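# Set the wooden crate onto its stand

## Task

Move the wooden crate so it rests on its stand, and do not let it drop at any point.

## Robot and tools

Robot: two arms, left_arm and right_arm. Each has six revolute joints and a parallel two-finger gripper driven by a single opening number. The left arm sits on the +y side and the right arm on the -y side. Arm names do not match image sides. Calibrated bases in the scene frame: left_arm near (+0.034, +0.303, +0.025) m and right_arm near (+0.035, -0.303, +0.022) m, each yawed very slightly. A camera stand is fixed behind the arms. A loose object may sometimes get nudged by an outside push.

Frames: the scene frame has its origin at table-top height, halfway between the nominal bases. +x points out over the table and +z points up. Reported hand positions (m), quaternions (wxyz), velocities and Hand targets are all in this frame. Movement offsets are different: they use the axes of that arm's current Hand target. On the gripper, the fingers point along +z and close along y. end_effector_position is the spot between the finger pads, about 1 cm behind the tips. Reported poses can be wrong by a few cm, more so at long reach.

execute_actions(actions, cameras): actions is a list of actions. Each action is a list of up to 15 rows, one row per 1/30 s control step. If an action has fewer than 15 rows, its last row is held for the remaining steps. Every row has 14 numbers in [-1, 1], always covering both arms. The first seven are left_arm: dx, dy, dz, rx, ry, rz, opening. The next seven are the same for right_arm. The six pose numbers are offsets in the Hand target's own axes. They are measured from the Hand target as it was when that action began, so every row refers to that one start and rows do not add up. A new action or call starts from the new Hand target, so sending the same offset again moves the arm further. Scale: 1.0 equals 0.6 m of travel or 180 degrees. rx, ry and rz together form a single rotation vector. opening is absolute: +1 is fully open (0.093 m) and -1 is closed. Sending six zeros re-commands the current Hand target. A zero in the opening slot means half-open, so resend the present opening to keep a grip. Camera images come back only if the list is empty or cameras names them: ["all"], [] or specific names. An unknown name makes the call invalid.

move(target, speed, blend, opening_speed, grip_force, blocking, cameras): this drives straight-line paths. target is one 14-number row laid out as above, or a list of up to 15 such rows. Every row is an offset from the Hand targets at the start of the move, not from the previous row. speed is the top path speed in m/s, from 0.002 to 2.9, default 0.25. Turning is capped at twice that value in rad/s. Give one speed or one per target. blend, in m, rounds the corners between listed targets; 0 stops at each one. opening_speed is in units per second on the -1..+1 scale, at least 0.2. grip_force is newtons per pad, 10 to 50, given once or per arm. It stays in effect until changed, and below 50 the fingers close slowly. blocking=false returns after about 0.5 s while the motion carries on. A move is capped at 10 s. Paths do not avoid obstacles or the other arm. Faster moves stray more and strike harder. Steer around an arm's own base instead of passing near it. The "move:" result line gives the outcome: done (within 10 mm and 2 degrees), off_target, moving, held or fault. limits=paced means the pose was clipped; limits=held means steps were held back.

wait(seconds 0-10) lets the scene run on the last commands. stop() brakes a running move. zoom_image(camera, region=[x0,y0,x1,y1]) enlarges part of the latest image, at most 504x504 px. Cameras are cam_high, cam_left_wrist and cam_right_wrist, each 672x504. read_manual returns licence texts only. finished_scene(scene) ends the scene for good. Call it only after the crate sits on its stand and stays there with the robot let go.

Results: per-arm end_effector_position and quaternion, Hand target (the point the next offsets start from), Tool commands, grip_measured, Joint positions (the last entry is the finger gap in m), joint torques (include gravity, noisy, with offsets), joint velocities, motor temperatures, and for action calls, positions at some steps.

Motion behaviour: each step limits commanded rotation to 40 degrees from the measured orientation. Friction and gravity leave the gripper short, low or tilted. After every move, check where it ended up and correct it, either with a fresh command (even all zeros) or by sending the missing distance. Small commands may not move it, or may move it the wrong way. An arm blocked by contact keeps pushing until you command it back.

Gripping: the pads meet at a reading of about -0.94. Each mm of object width adds about 0.0208. To hold a rigid box firmly, send at least 0.24 below its width reading, and keep sending that value. To release, send well above the width reading. Readings can sit up to 0.02 high. Large one-step squeezes spike the force.

Avoid: dropping the crate, releasing it while it moves, slamming it down, and letting anything leave the table. Avoid any contact between the arms or grippers; this can end the scene. Avoid hard pushes on fixed items and strain on the wrist-camera cables. Avoid holding loads with stretched arms for long, because motors heat up. MOTOR HOT appears at 75 °C, the arm folds and idles at 90 °C, and it collapses at 100 °C. Thinking time lets the scene keep running.

Each tool is called in YAML: its name, and indented under it one key for each argument.

## Session

execute_actions:
  actions: []

Scene clock: 0.00 s.
left_arm: end_effector_position=(+0.4206, +0.2900, +0.1163) grip_measured=+1.000 end_effector_quat_wxyz=(+0.584, -0.011, +0.809, +0.058) | right_arm: end_effector_position=(+0.4095, -0.3160, +0.1015) grip_measured=+1.000 end_effector_quat_wxyz=(+0.553, +0.012, +0.833, +0.002)
Joint positions: left_arm=[-0.114 1.569 0.345 0.899 -0.237 0.007 0.093] | right_arm=[-0.048 1.502 0.326 0.778 -0.04 0.001 0.093]
Joint velocities: within noise
Joint torques (N m): no reading
Motor temperatures (°C): left_arm=[30 31 37 33 28 27 28] | right_arm=[30 33 35 33 28 25 29]
Heat: left arm: 37 °C; right arm: 35 °C.
Hand target: left_arm +0.4263, +0.2899, +0.1309; +0.602, -0.017, +0.796, +0.056 | right_arm +0.4142, -0.3154, +0.1118; +0.566, +0.008, +0.824, +0.003
Tool commands: left_gripper/opening=+1.0 right_gripper/opening=+1.0

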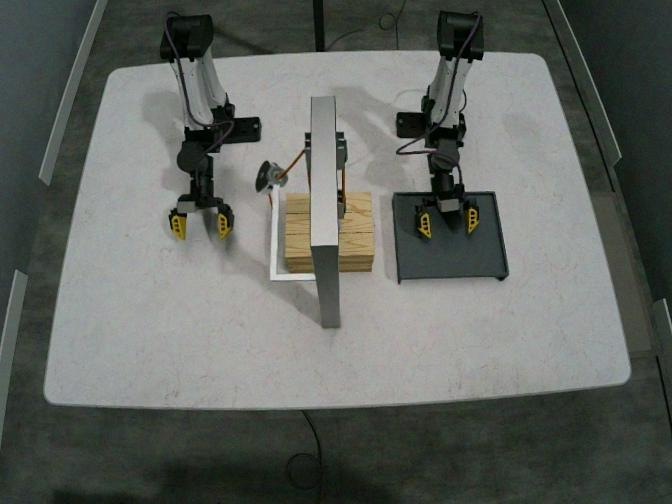

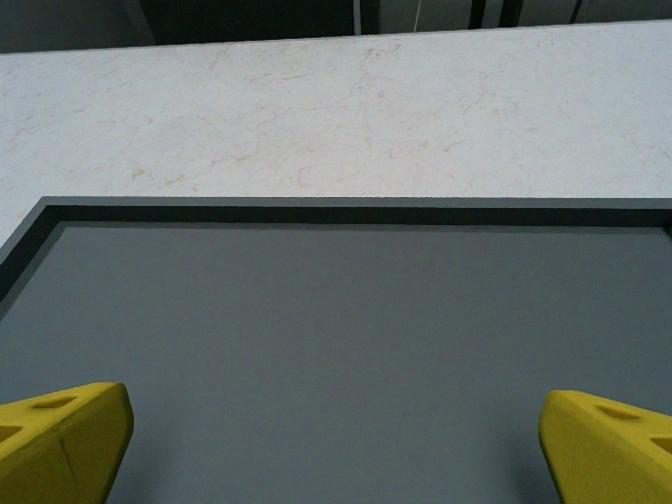

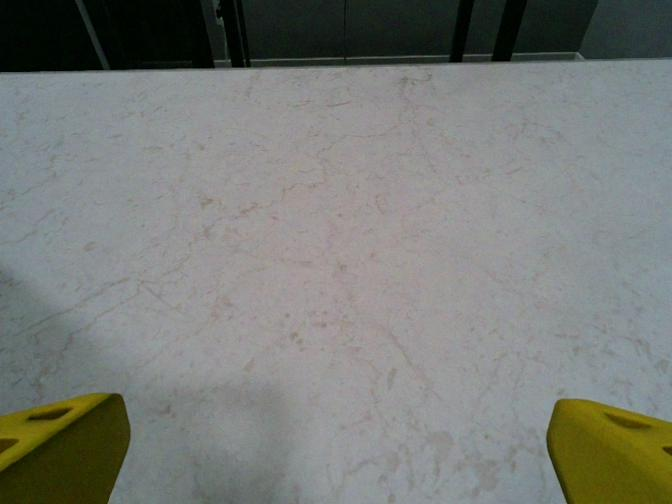

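zoom_image:
  camera: "cam_high"
  region: [220, 80, 430, 340]

zoom_image:
  camera: "cam_high"
  region: [240, 130, 390, 290]

zoom_image:
  camera: "cam_high"
  region: [380, 180, 520, 300]

Scaled by 1.938 from the camera's 672x504 image, which has a finer 960x720 frame.

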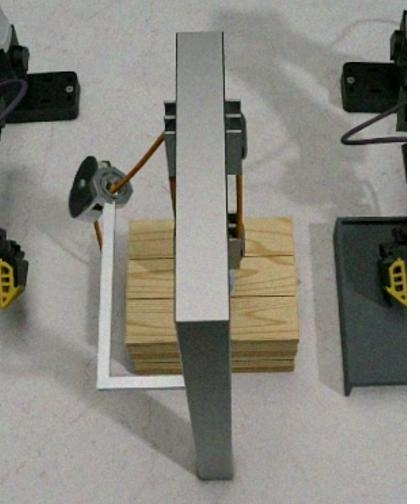

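Scaled by 3.150 from the camera's 672x504 image, which has a finer 960x720 frame.

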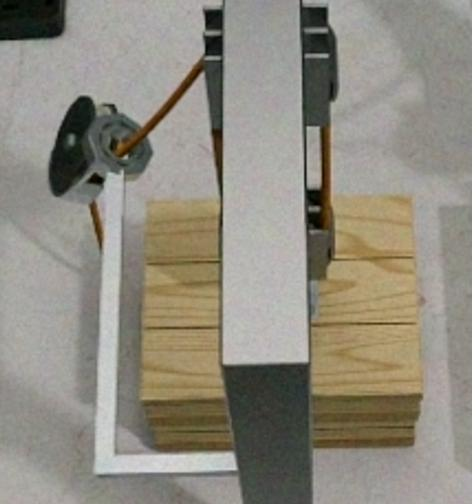

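Scaled by 3.600 from the camera's 672x504 image, which has a finer 960x720 frame.

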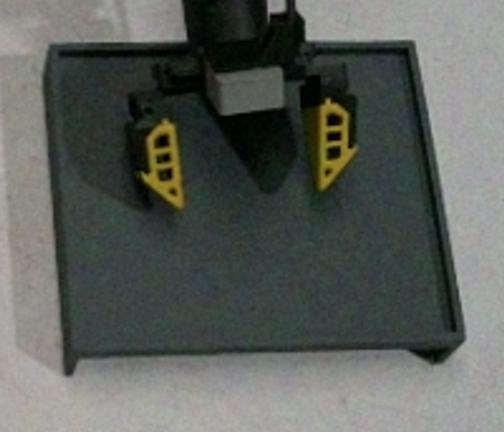

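move:
  target: [-0.224, 0.072, -0.4153, 0.3363, -0.09, 0.026, 1, -0.2235, 0.025, -0.432, -0.302, -0.1075, -0.0558, 1]
  cameras: ["all"]

Scene clock: 49.70 s.
left_arm: end_effector_position=(+0.2256, +0.3029, +0.3235) grip_measured=+1.000 end_effector_quat_wxyz=(+0.687, +0.153, +0.689, -0.173) | right_arm: end_effector_position=(+0.2256, -0.3043, +0.3250) grip_measured=+1.000 end_effector_quat_wxyz=(+0.685, -0.158, +0.689, +0.176)
Joint positions: left_arm=[1.097 0.365 0.456 0.025 1.538 -0.143 0.093] | right_arm=[-1.085 0.402 0.502 -0.069 -1.567 0.058 0.093]
Joint torques (N m): left_arm=[0.12 0.96 7.83 1.27 0.11 0.08] | right_arm=[-0.39 1.61 7.25 1.62 -0.25 -0.03]
Motor temperatures (°C): left_arm=[30 33 40 43 28 27 28] | right_arm=[30 34 39 40 27 25 29]
Heat: left arm: 43 °C; right arm: 40 °C.
Hand target: left_arm +0.2205, +0.2998, +0.3298; +0.627, +0.326, +0.627, -0.326 | right_arm +0.2206, -0.3013, +0.3302; +0.631, -0.319, +0.627, +0.328
Off the commanded pose: left_arm 0.009 m, 28 deg | right_arm 0.008 m, 27 deg.
joint sent to its limit (left arm) — joint 5 (wrist yaw), upper limit. The joint targets are off in orientation, not in position.
joint sent to its limit (right arm) — joint 5 (wrist yaw), lower limit. The joint targets are off in orientation, not in position.
move: off_target (left_arm, right_arm)

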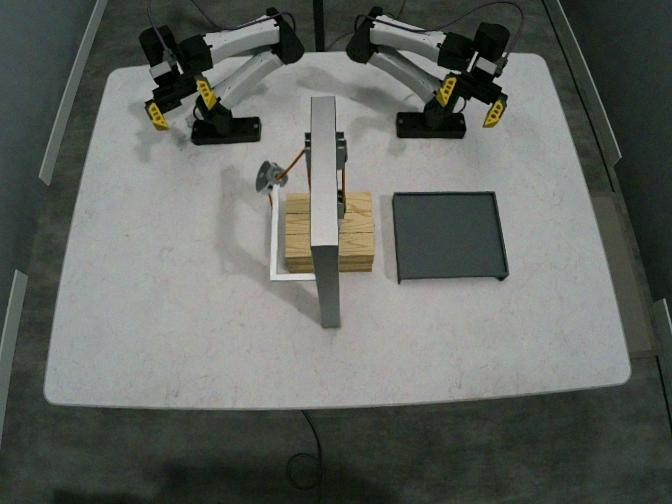

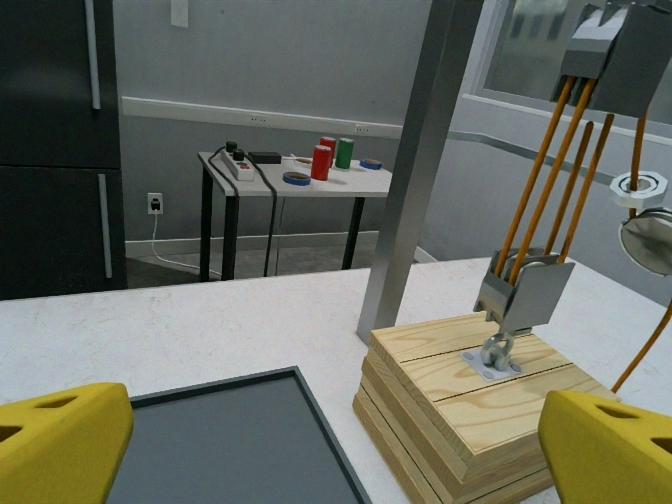

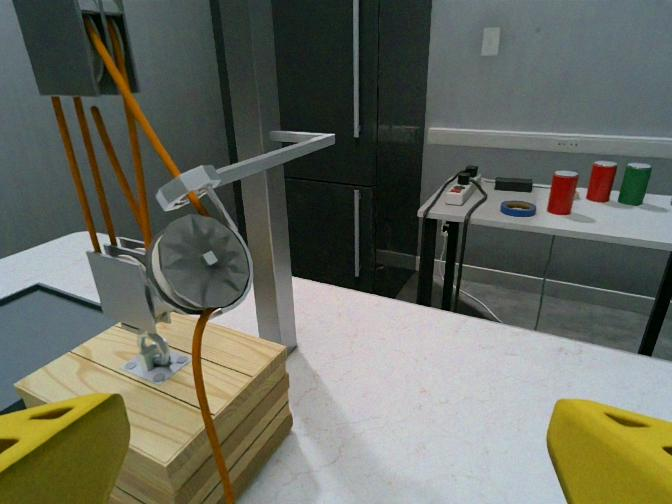

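zoom_image:
  camera: "cam_right_wrist"
  region: [20, 90, 340, 330]

zoom_image:
  camera: "cam_right_wrist"
  region: [130, 140, 290, 340]

zoom_image:
  camera: "cam_left_wrist"
  region: [350, 0, 672, 420]

zoom_image:
  camera: "cam_left_wrist"
  region: [420, 220, 620, 400]

zoom_image:
  camera: "cam_right_wrist"
  region: [0, 250, 340, 504]

Scaled by 1.575 from the camera's 672x504 image, which has a finer 960x720 frame.

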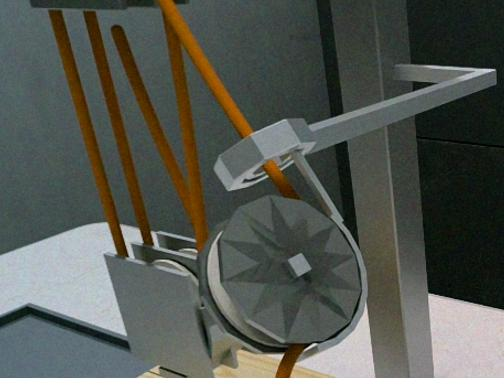

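Scaled by 2.520 from the camera's 672x504 image, which has a finer 960x720 frame.

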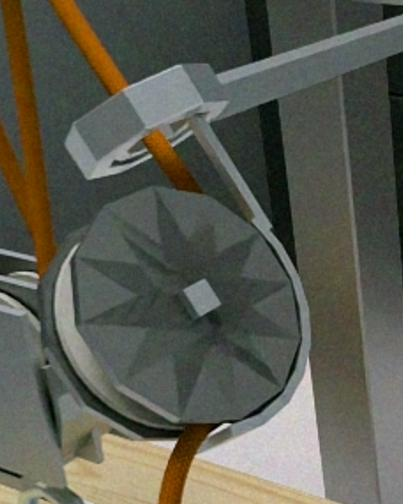

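Scaled by 1.200 from the camera's 672x504 image, which has a finer 960x720 frame.

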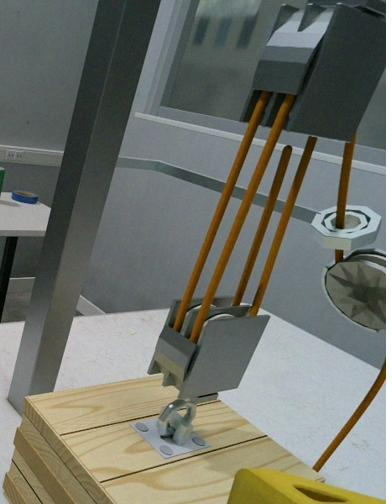

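Scaled by 2.520 from the camera's 672x504 image, which has a finer 960x720 frame.

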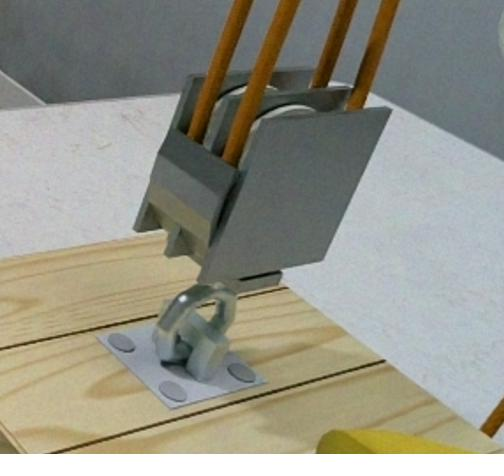

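Scaled by 1.482 from the camera's 672x504 image, which has a finer 960x720 frame.

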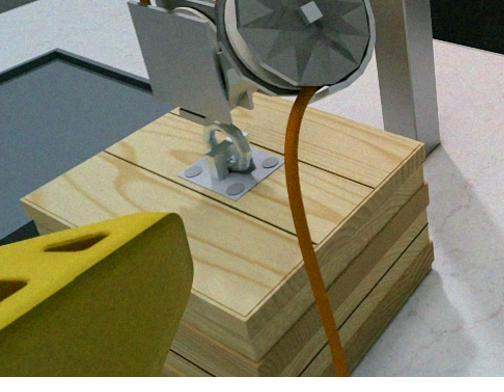

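move:
  target: [0, 0, 0, 0, 0, 0, 1, 0.1, -0.015, 0.153, 0.0556, 0, 0, 1]
  cameras: ["cam_right_wrist", "cam_high"]

Scene clock: 104.00 s.
left_arm: end_effector_position=(+0.2256, +0.3029, +0.3235) grip_measured=+1.000 end_effector_quat_wxyz=(+0.687, +0.151, +0.689, -0.174) | right_arm: end_effector_position=(+0.2789, -0.2304, +0.2680) grip_measured=+1.000 end_effector_quat_wxyz=(+0.644, -0.256, +0.663, +0.282)
Joint positions: left_arm=[1.097 0.365 0.456 0.025 1.538 -0.147 0.093] | right_arm=[-0.35 0.634 0.317 0.289 -1.137 0.018 0.093]
Joint torques (N m): left_arm=[0.12 0.94 7.73 1.32 0.11 0.08] | right_arm=[0.81 0.85 5.85 2.66 0.04 -0.07]
Motor temperatures (°C): left_arm=[30 31 41 39 28 27 28] | right_arm=[30 33 44 40 27 25 29]
Heat: left arm: 41 °C; right arm: 44 °C.
Hand target: left_arm +0.2205, +0.2998, +0.3298; +0.627, +0.326, +0.627, -0.326 | right_arm +0.2813, -0.2311, +0.2711; +0.656, -0.263, +0.653, +0.272
Off the commanded pose: left_arm 0.009 m, 28 deg | right_arm 0.004 m, 2 deg.
joint sent to its limit (left arm) — joint 5 (wrist yaw), upper limit. The joint targets are off in orientation, not in position.
move: off_target (left_arm)
Images, in order (width x height): cam_high 672x504, cam_right_wrist 672x504.

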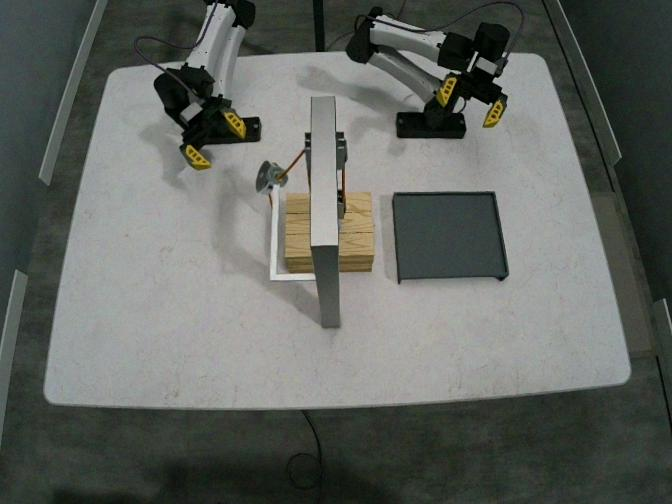

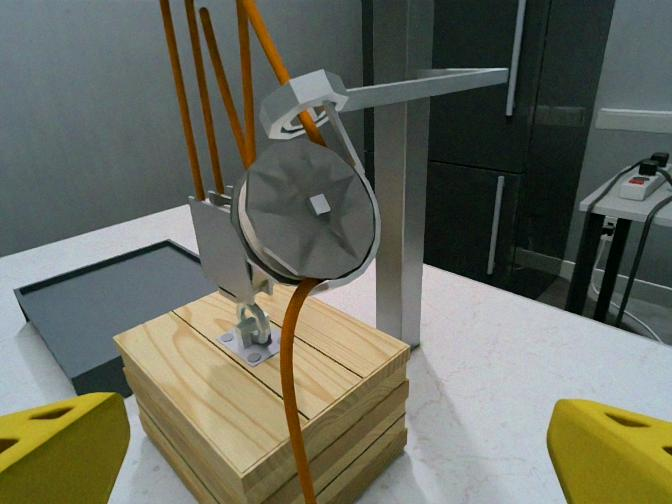

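zoom_image:
  camera: "cam_right_wrist"
  region: [210, 60, 410, 310]

zoom_image:
  camera: "cam_right_wrist"
  region: [110, 260, 430, 504]

zoom_image:
  camera: "cam_right_wrist"
  region: [0, 180, 200, 400]

zoom_image:
  camera: "cam_high"
  region: [240, 120, 360, 290]

Scaled by 2.016 from the camera's 672x504 image, which has a finer 960x720 frame.

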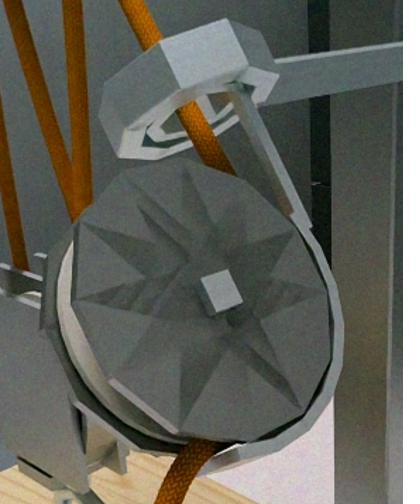

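Scaled by 1.575 from the camera's 672x504 image, which has a finer 960x720 frame.

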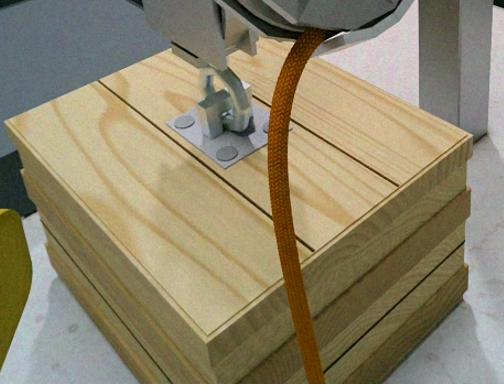

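Scaled by 2.291 from the camera's 672x504 image, which has a finer 960x720 frame.

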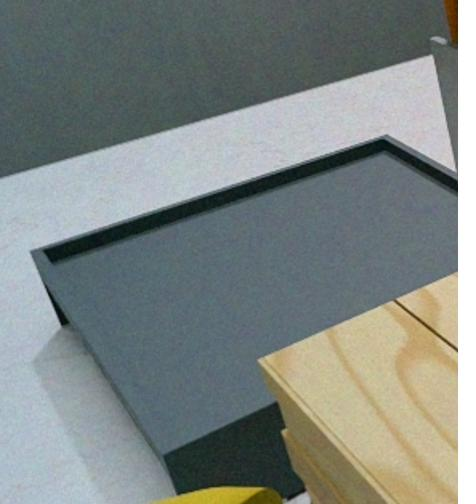

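Scaled by 2.965 from the camera's 672x504 image, which has a finer 960x720 frame.

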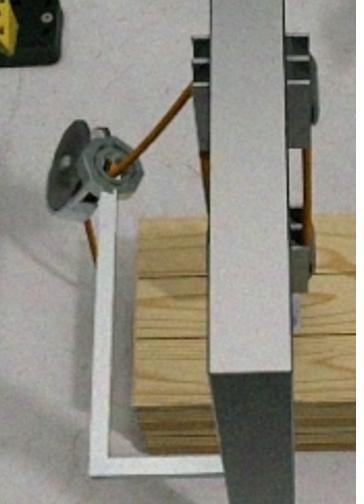

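move:
  target: [0, 0, 0, 0, 0, 0, 1, -0.05, 0, -0.08, 0, 0.2, 0, 1]
  cameras: ["cam_right_wrist"]

Scene clock: 123.27 s.
left_arm: end_effector_position=(+0.2256, +0.3029, +0.3235) grip_measured=+1.000 end_effector_quat_wxyz=(+0.687, +0.151, +0.689, -0.174) | right_arm: end_effector_position=(+0.2485, -0.2660, +0.2928) grip_measured=+1.000 end_effector_quat_wxyz=(+0.420, -0.318, +0.829, +0.189)
Joint positions: left_arm=[1.097 0.365 0.456 0.025 1.538 -0.147 0.093] | right_arm=[-0.476 0.981 1.163 -1.357 -0.896 -1.02 0.093]
Joint torques (N m): left_arm=[0.1 0.91 7.73 1.32 0.11 0.08] | right_arm=[0.69 -0.23 8.29 0.99 -0.49 -0.3]
Heat: left arm: 41 °C; right arm: 43 °C.
Hand target: left_arm +0.2205, +0.2998, +0.3298; +0.627, +0.326, +0.627, -0.326 | right_arm +0.2470, -0.2651, +0.3007; +0.422, -0.334, +0.824, +0.177
Off the commanded pose: left_arm 0.009 m, 28 deg | right_arm 0.008 m, 2 deg.
joint sent to its limit (left arm) — joint 5 (wrist yaw), upper limit. The joint targets are off in orientation, not in position.
move: off_target (left_arm)
Images, in order (width x height): cam_right_wrist 672x504.

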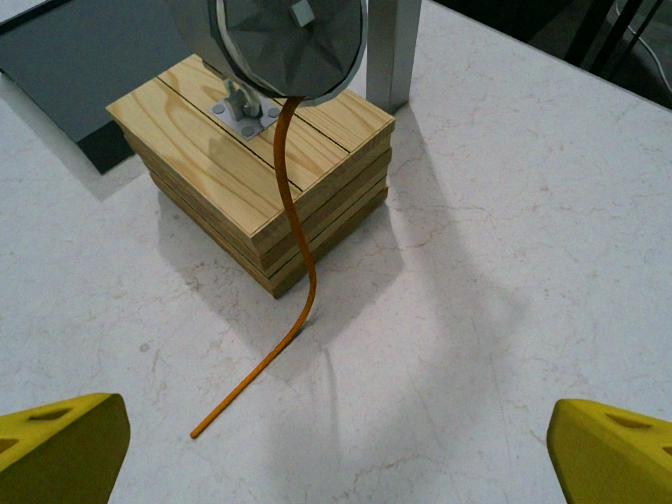

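move:
  target: [0, 0, 0, 0, 0, 0, 1, 0.15, -0.034, 0.279, -0.0559, -0.1966, -0.0212, 0.3]
  cameras: ["cam_right_wrist", "cam_high"]

Scene clock: 174.83 s.
left_arm: end_effector_position=(+0.2256, +0.3029, +0.3235) grip_measured=+1.000 end_effector_quat_wxyz=(+0.687, +0.151, +0.689, -0.174) | right_arm: end_effector_position=(+0.3165, -0.2199, +0.1177) grip_measured=+0.302 end_effector_quat_wxyz=(+0.588, -0.309, +0.659, +0.352)
Joint positions: left_arm=[1.097 0.365 0.456 0.025 1.538 -0.147 0.093] | right_arm=[-0.287 1.812 0.162 1.45 -1.264 -0.089 0.06]
Joint torques (N m): left_arm=[0.12 0.94 7.73 1.32 0.11 0.08] | right_arm=[0.8 -3.64 2.18 3.18 -0.05 -0.03]
Heat: left arm: 42 °C; right arm: 46 °C.
Hand target: left_arm +0.2205, +0.2998, +0.3298; +0.627, +0.326, +0.627, -0.326 | right_arm +0.3200, -0.2196, +0.1300; +0.627, -0.326, +0.627, +0.327
Off the commanded pose: left_arm 0.009 m, 28 deg | right_arm 0.013 m, 7 deg.
joint sent to its limit (left arm) — joint 5 (wrist yaw), upper limit. The joint targets are off in orientation, not in position.
joint sent to its limit (right arm) — joint 4 (wrist pitch), upper limit. The joint targets still meet the commanded pose.
move: off_target (left_arm, right_arm)
Images, in order (width x height): cam_high 672x504, cam_right_wrist 672x504.

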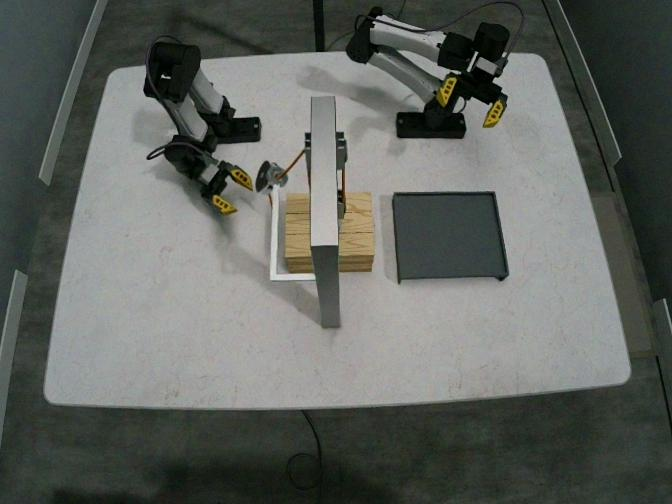

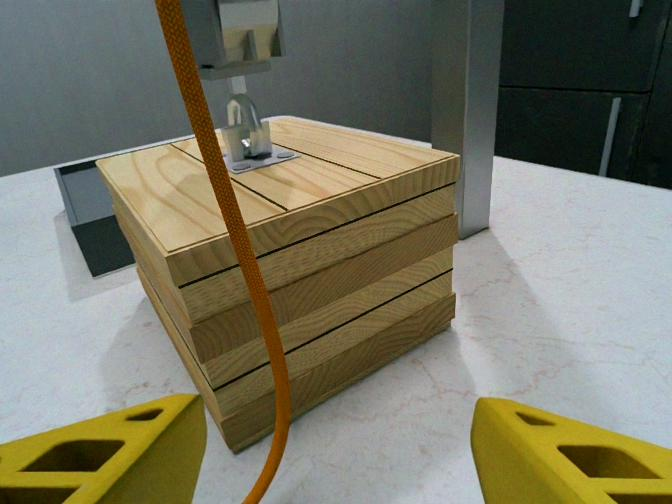

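move:
  target: [0, 0, 0, 0, 0, 0, 1, -0.035, 0.066, 0.09, 0, 0, 0, 0.3]
  cameras: ["cam_right_wrist"]
  speed: 0.15

Scene clock: 194.37 s.
left_arm: end_effector_position=(+0.2256, +0.3029, +0.3235) grip_measured=+1.000 end_effector_quat_wxyz=(+0.687, +0.151, +0.689, -0.174) | right_arm: end_effector_position=(+0.3175, -0.1537, +0.1323) grip_measured=+0.302 end_effector_quat_wxyz=(+0.590, -0.314, +0.661, +0.343)
Joint positions: left_arm=[1.097 0.365 0.456 0.025 1.538 -0.147 0.093] | right_arm=[0.061 1.695 0.131 1.45 -0.912 -0.008 0.06]
Joint torques (N m): left_arm=[0.13 0.94 7.71 1.31 0.11 0.07] | right_arm=[0.81 -4 2.71 3.38 0.02 -0.05]
Motor temperatures (°C): left_arm=[30 29 42 40 28 27 28] | right_arm=[30 32 42 45 27 25 29]
Heat: left arm: 42 °C; right arm: 45 °C.
Hand target: left_arm +0.2205, +0.2998, +0.3298; +0.627, +0.326, +0.627, -0.326 | right_arm +0.3186, -0.1526, +0.1511; +0.627, -0.326, +0.627, +0.327
Off the commanded pose: left_arm 0.009 m, 28 deg | right_arm 0.019 m, 6 deg.
joint sent to its limit (left arm) — joint 5 (wrist yaw), upper limit. The joint targets are off in orientation, not in position.
move: off_target (left_arm, right_arm)
Images, in order (width x height): cam_right_wrist 672x504.

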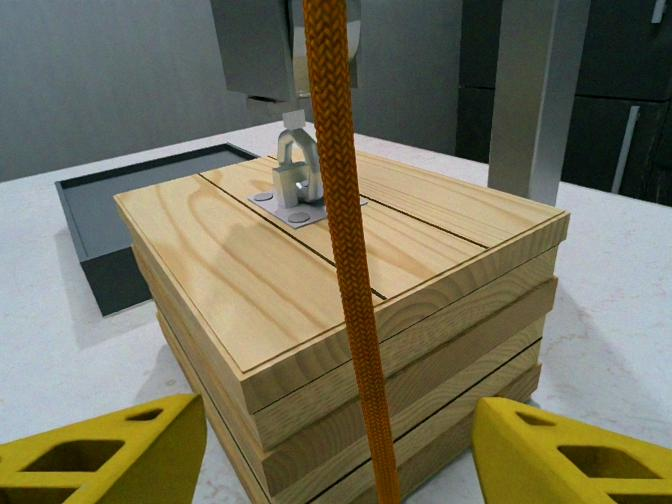

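move:
  target: [0, 0, 0, 0, 0, 0, 1, 0, -0.0125, 0.03, 0, 0, 0, 0.3]
  cameras: ["cam_right_wrist"]
  speed: 0.1

Scene clock: 207.93 s.
left_arm: end_effector_position=(+0.2256, +0.3029, +0.3235) grip_measured=+1.000 end_effector_quat_wxyz=(+0.687, +0.151, +0.689, -0.174) | right_arm: end_effector_position=(+0.3260, -0.1428, +0.1297) grip_measured=+0.302 end_effector_quat_wxyz=(+0.587, -0.316, +0.661, +0.343)
Joint positions: left_arm=[1.097 0.365 0.456 0.025 1.538 -0.147 0.093] | right_arm=[0.111 1.735 0.169 1.45 -0.866 -0.005 0.06]
Joint torques (N m): left_arm=[0.12 0.94 7.73 1.31 0.1 0.08] | right_arm=[0.79 -3.66 4.82 3.26 0.04 -0.05]
Heat: left arm: 42 °C; right arm: 48 °C.
Hand target: left_arm +0.2205, +0.2998, +0.3298; +0.627, +0.326, +0.627, -0.326 | right_arm +0.3351, -0.1422, +0.1511; +0.627, -0.326, +0.627, +0.327
Off the commanded pose: left_arm 0.009 m, 28 deg | right_arm 0.023 m, 6 deg.
joint sent to its limit (left arm) — joint 5 (wrist yaw), upper limit. The joint targets are off in orientation, not in position.
move: off_target (left_arm, right_arm)
Images, in order (width x height): cam_right_wrist 672x504.

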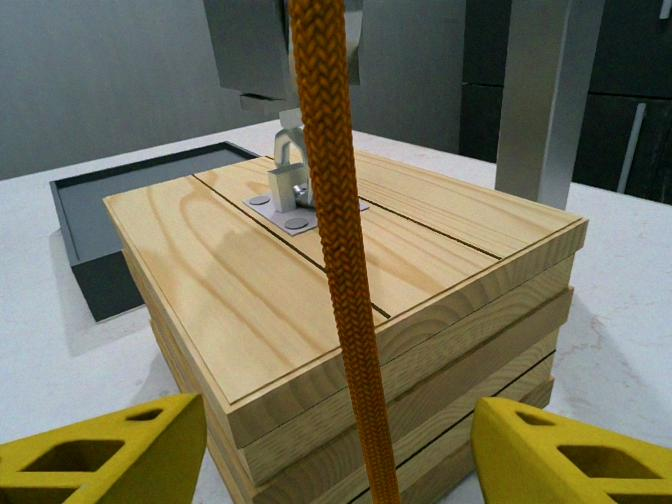

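move:
  target: [0, 0, 0, 0, 0, 0, 1, 0, -0.009, 0.006, 0, 0, 0, -1]
  cameras: ["cam_right_wrist"]
  speed: 0.1

Scene clock: 213.10 s.
left_arm: end_effector_position=(+0.2256, +0.3029, +0.3235) grip_measured=+1.000 end_effector_quat_wxyz=(+0.687, +0.151, +0.689, -0.174) | right_arm: end_effector_position=(+0.3324, -0.1421, +0.1308) grip_measured=-0.968 end_effector_quat_wxyz=(+0.589, -0.317, +0.659, +0.343)
Joint positions: left_arm=[1.097 0.365 0.456 0.025 1.538 -0.147 0.093] | right_arm=[0.111 1.752 0.194 1.45 -0.866 -0.003 0]
Joint torques (N m): left_arm=[0.12 0.94 7.73 1.32 0.1 0.07] | right_arm=[0.46 -3.77 4.89 3.18 -0.03 -0.04]
Heat: left arm: 42 °C; right arm: 48 °C.
Hand target: left_arm +0.2205, +0.2998, +0.3298; +0.627, +0.326, +0.627, -0.326 | right_arm +0.3416, -0.1423, +0.1511; +0.627, -0.326, +0.627, +0.327
Off the commanded pose: left_arm 0.009 m, 28 deg | right_arm 0.022 m, 6 deg.
joint sent to its limit (left arm) — joint 5 (wrist yaw), upper limit. The joint targets are off in orientation, not in position.
move: off_target (left_arm, right_arm)
Images, in order (width x height): cam_right_wrist 672x504.

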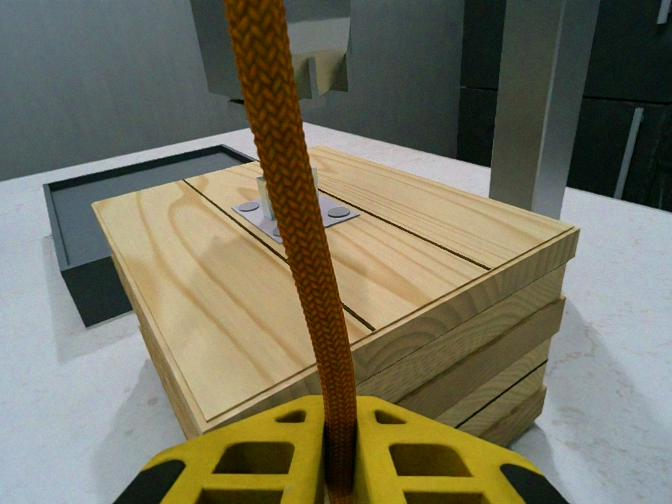

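move:
  target: [0, 0, 0, 0, 0, 0, 1, 0.05, 0, -0.1, 0, 0, 0, -1]
  cameras: ["cam_right_wrist", "cam_high"]
  speed: 0.08

Scene clock: 232.73 s.
left_arm: end_effector_position=(+0.2256, +0.3029, +0.3235) grip_measured=+1.000 end_effector_quat_wxyz=(+0.687, +0.151, +0.689, -0.174) | right_arm: end_effector_position=(+0.3102, -0.1840, +0.1220) grip_measured=-0.968 end_effector_quat_wxyz=(+0.588, -0.337, +0.649, +0.345)
Joint positions: left_arm=[1.097 0.365 0.456 0.025 1.538 -0.147 0.093] | right_arm=[-0.12 1.765 0.126 1.475 -1.129 -0.095 0]
Joint torques (N m): left_arm=[0.12 0.95 7.73 1.31 0.11 0.08] | right_arm=[-1.65 -1.32 0.28 3.03 -0.12 -0.34]
Motor temperatures (°C): left_arm=[30 29 42 40 28 27 28] | right_arm=[30 33 40 50 27 25 30]
Heat: left arm: 42 °C; right arm: 50 °C.
Hand target: left_arm +0.2205, +0.2998, +0.3298; +0.627, +0.326, +0.627, -0.326 | right_arm +0.3071, -0.1915, +0.1210; +0.627, -0.326, +0.627, +0.327
Off the commanded pose: left_arm 0.009 m, 28 deg | right_arm 0.008 m, 6 deg.
joint sent to its limit (left arm) — joint 5 (wrist yaw), upper limit. The joint targets are off in orientation, not in position.
joint sent to its limit (right arm) — joint 4 (wrist pitch), upper limit. The joint targets are off in orientation, not in position.
move: off_target (left_arm, right_arm)
Images, in order (width x height): cam_high 672x504, cam_right_wrist 672x504.

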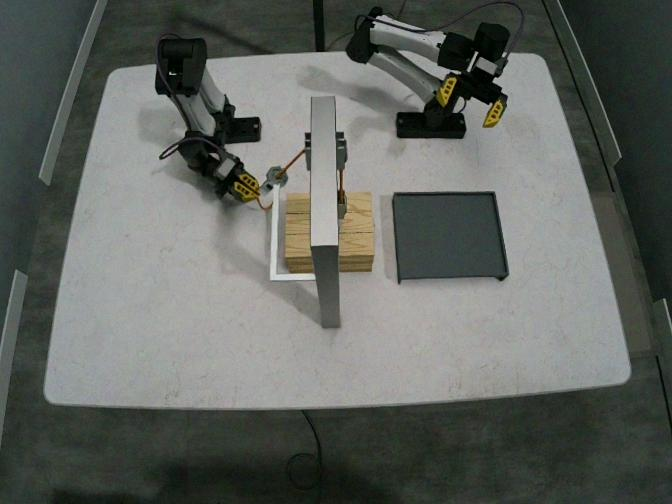

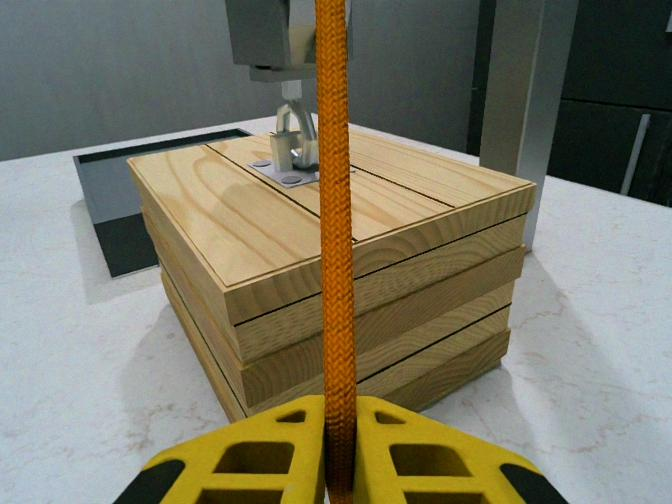

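zoom_image:
  camera: "cam_high"
  region: [220, 110, 380, 230]

Scaled by 3.150 from the camera's 672x504 image, which has a finer 960x720 frame.

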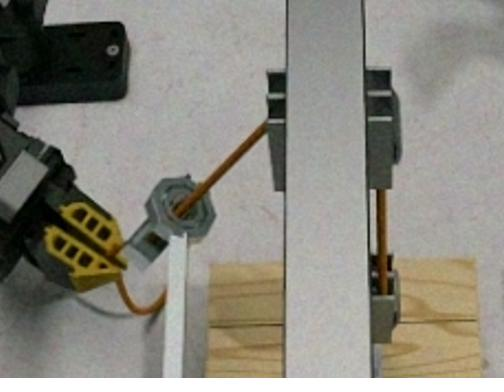

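move:
  target: [0, 0, 0, 0, 0, 0, 1, 0.035, -0.097, -0.0715, 0.083, 0, 0, -1]
  cameras: ["cam_right_wrist", "cam_high", "cam_left_wrist"]
  speed: 0.08

zoom_image:
  camera: "cam_high"
  region: [200, 110, 380, 290]

Scene clock: 242.00 s.
left_arm: end_effector_position=(+0.2256, +0.3029, +0.3235) grip_measured=+1.000 end_effector_quat_wxyz=(+0.687, +0.151, +0.689, -0.174) | right_arm: end_effector_position=(+0.3181, -0.2198, +0.1317) grip_measured=-0.968 end_effector_quat_wxyz=(+0.624, -0.352, +0.629, +0.303)
Joint positions: left_arm=[1.097 0.365 0.456 0.025 1.538 -0.147 0.093] | right_arm=[-0.281 1.761 0.156 1.482 -1.246 -0.175 0]
Joint torques (N m): left_arm=[0.12 0.92 7.73 1.32 0.11 0.07] | right_arm=[-7.06 4.21 -1.8 2.81 1.24 -0.27]
Heat: left arm: 42 °C; right arm: 51 °C.
Hand target: left_arm +0.2205, +0.2998, +0.3298; +0.627, +0.326, +0.627, -0.326 | right_arm +0.3302, -0.2600, +0.1000; +0.664, -0.242, +0.664, +0.243
Off the commanded pose: left_arm 0.009 m, 28 deg | right_arm 0.053 m, 16 deg.
joint sent to its limit (left arm) — joint 5 (wrist yaw), upper limit. The joint targets are off in orientation, not in position.
joint sent to its limit (right arm) — joint 4 (wrist pitch), upper limit. The joint targets are off in position and orientation.
move: off_target (left_arm, right_arm)

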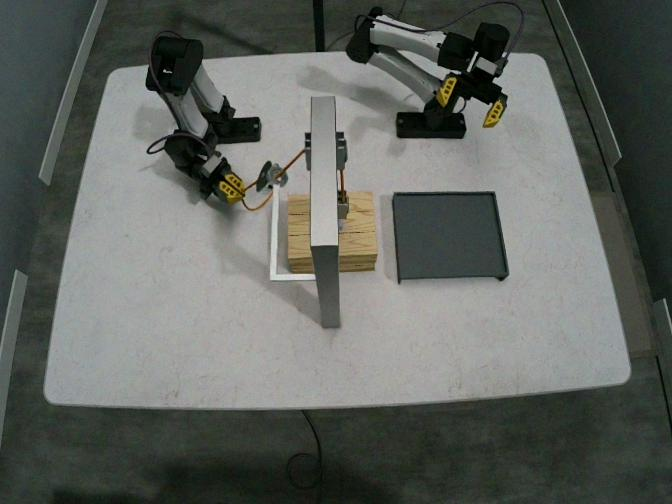

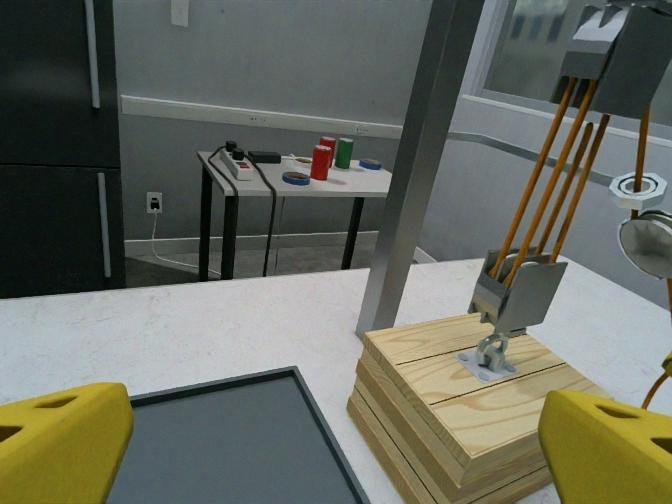

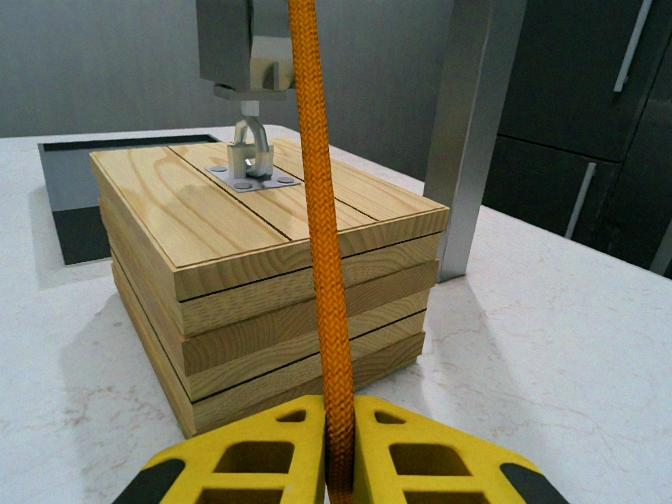

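Scaled by 2.800 from the camera's 672x504 image, which has a finer 960x720 frame.

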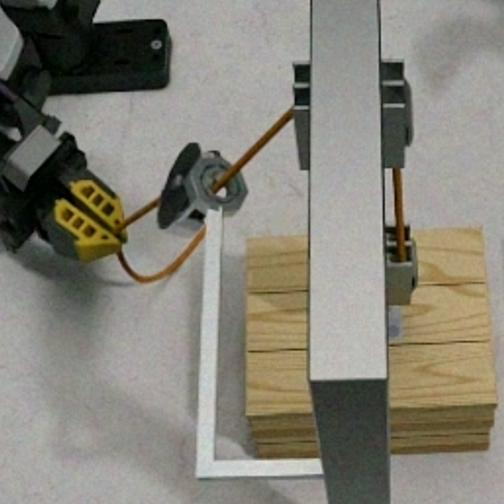

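zoom_image:
  camera: "cam_left_wrist"
  region: [340, 230, 672, 504]

zoom_image:
  camera: "cam_right_wrist"
  region: [20, 130, 480, 450]

Scaled by 1.518 from the camera's 672x504 image, which has a finer 960x720 frame.

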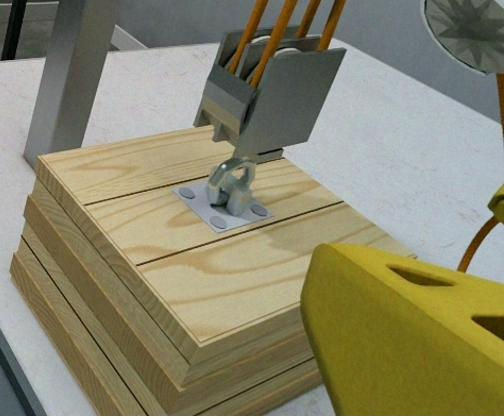

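Scaled by 1.096 from the camera's 672x504 image, which has a finer 960x720 frame.

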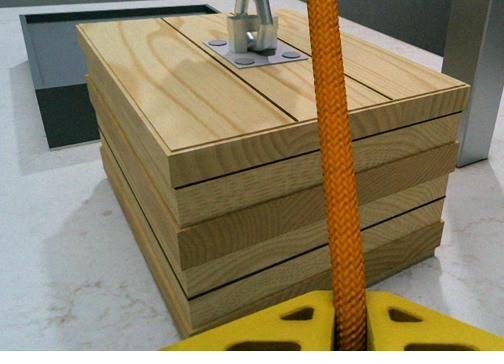

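move:
  target: [0, 0, 0, 0, 0, 0, 1, 0, -0.0873, -0.0515, 0.0556, 0, 0, -1]
  cameras: ["cam_right_wrist", "cam_high", "cam_left_wrist"]
  speed: 0.08

zoom_image:
  camera: "cam_high"
  region: [200, 110, 380, 290]

zoom_image:
  camera: "cam_left_wrist"
  region: [340, 230, 672, 504]

Scene clock: 257.27 s.
left_arm: end_effector_position=(+0.2256, +0.3029, +0.3235) grip_measured=+1.000 end_effector_quat_wxyz=(+0.687, +0.151, +0.689, -0.174) | right_arm: end_effector_position=(+0.3147, -0.2624, +0.1304) grip_measured=-0.968 end_effector_quat_wxyz=(+0.636, -0.325, +0.639, +0.285)
Joint positions: left_arm=[1.097 0.365 0.456 0.025 1.538 -0.147 0.093] | right_arm=[-0.475 1.783 0.16 1.482 -1.369 -0.187 0]
Joint torques (N m): left_arm=[0.12 0.94 7.73 1.31 0.11 0.07] | right_arm=[-8.98 3.51 -0.29 2.66 1.93 -0.15]
Heat: left arm: 42 °C; right arm: 53 °C.
Hand target: left_arm +0.2205, +0.2998, +0.3298; +0.627, +0.326, +0.627, -0.326 | right_arm +0.3402, -0.3199, +0.0999; +0.683, -0.183, +0.683, +0.184
Off the commanded pose: left_arm 0.009 m, 28 deg | right_arm 0.070 m, 21 deg.
joint sent to its limit (left arm) — joint 5 (wrist yaw), upper limit. The joint targets are off in orientation, not in position.
move: off_target (left_arm, right_arm)

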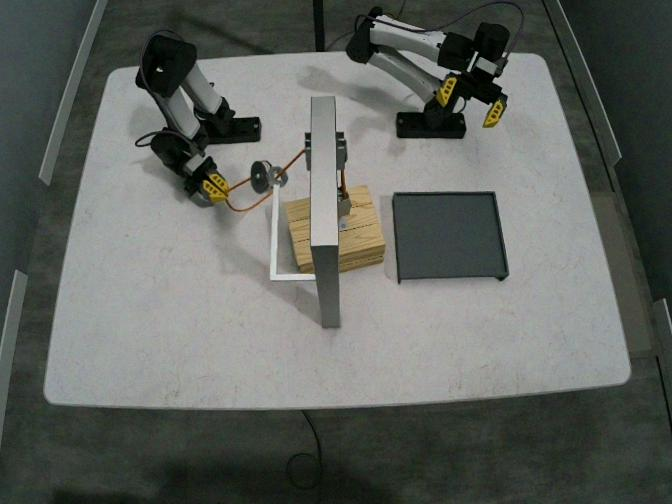

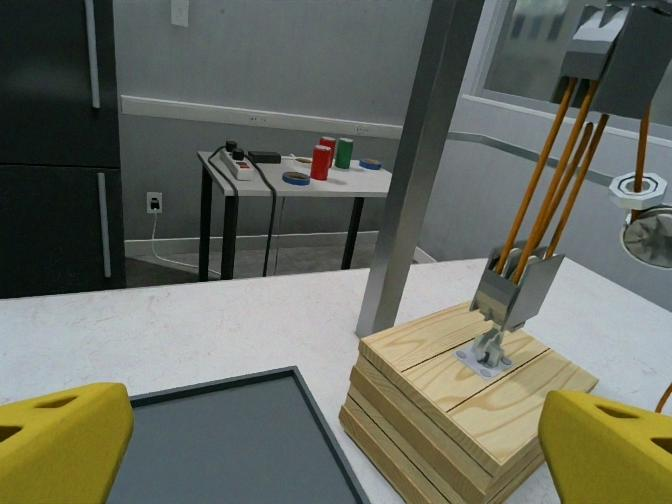

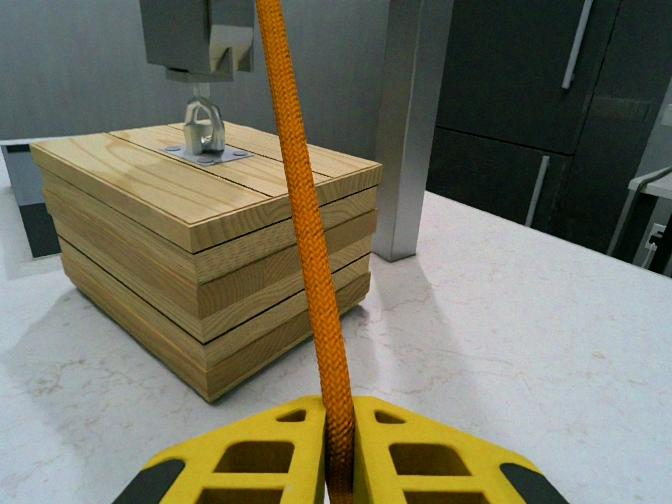

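Scaled by 2.800 from the camera's 672x504 image, which has a finer 960x720 frame.

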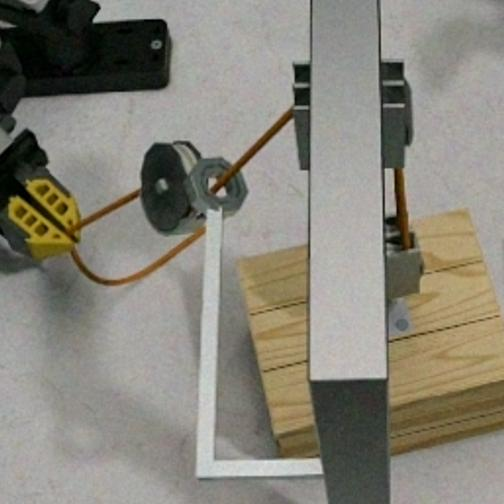

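Scaled by 1.518 from the camera's 672x504 image, which has a finer 960x720 frame.

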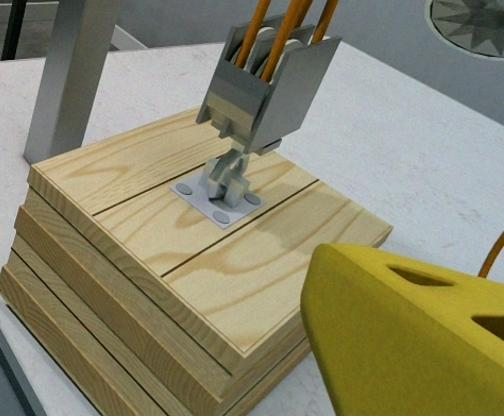

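move:
  target: [0, 0, 0, 0, 0, 0, 1, -0.05, 0.141, 0.039, -0.083, 0, 0, -1]
  cameras: ["cam_right_wrist", "cam_high", "cam_left_wrist"]
  speed: 0.04

zoom_image:
  camera: "cam_high"
  region: [200, 110, 380, 290]

zoom_image:
  camera: "cam_left_wrist"
  region: [340, 230, 672, 504]

Scene clock: 267.13 s.
left_arm: end_effector_position=(+0.2256, +0.3029, +0.3235) grip_measured=+1.000 end_effector_quat_wxyz=(+0.687, +0.151, +0.689, -0.174) | right_arm: end_effector_position=(+0.3077, -0.2218, +0.1261) grip_measured=-0.968 end_effector_quat_wxyz=(+0.610, -0.299, +0.663, +0.314)
Joint positions: left_arm=[1.097 0.365 0.456 0.025 1.538 -0.147 0.093] | right_arm=[-0.287 1.72 0.082 1.479 -1.188 -0.095 0]
Joint torques (N m): left_arm=[0.1 0.94 7.73 1.32 0.11 0.07] | right_arm=[-0.73 -2.18 1.32 2.93 0.6 -0.02]
Heat: left arm: 42 °C; right arm: 53 °C.
Hand target: left_arm +0.2205, +0.2998, +0.3298; +0.627, +0.326, +0.627, -0.326 | right_arm +0.3181, -0.2350, +0.1300; +0.653, -0.270, +0.653, +0.271
Off the commanded pose: left_arm 0.009 m, 28 deg | right_arm 0.017 m, 8 deg.
joint sent to its limit (left arm) — joint 5 (wrist yaw), upper limit. The joint targets are off in orientation, not in position.
joint sent to its limit (right arm) — joint 4 (wrist pitch), upper limit. The joint targets are off in position and orientation.
move: off_target (left_arm, right_arm)

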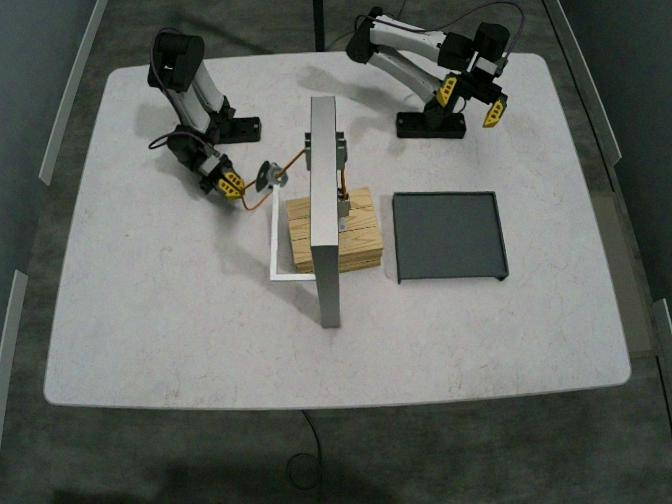

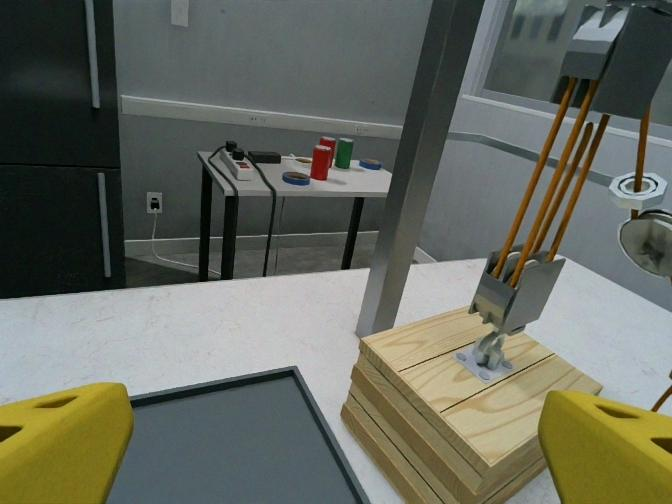

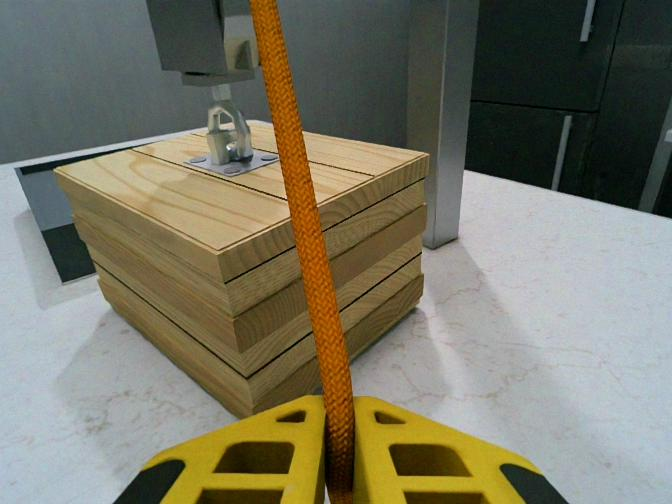

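Scaled by 2.800 from the camera's 672x504 image, which has a finer 960x720 frame.

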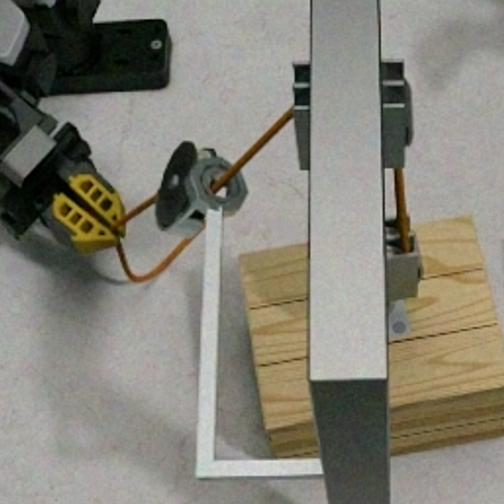

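Scaled by 1.518 from the camera's 672x504 image, which has a finer 960x720 frame.

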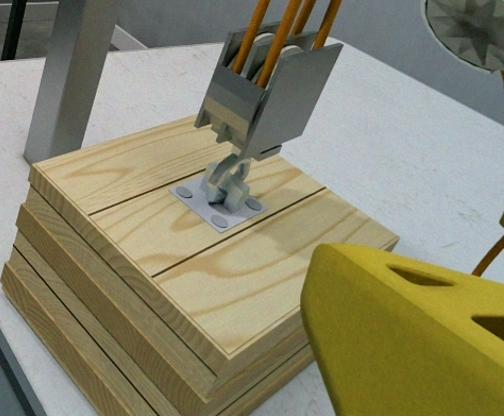

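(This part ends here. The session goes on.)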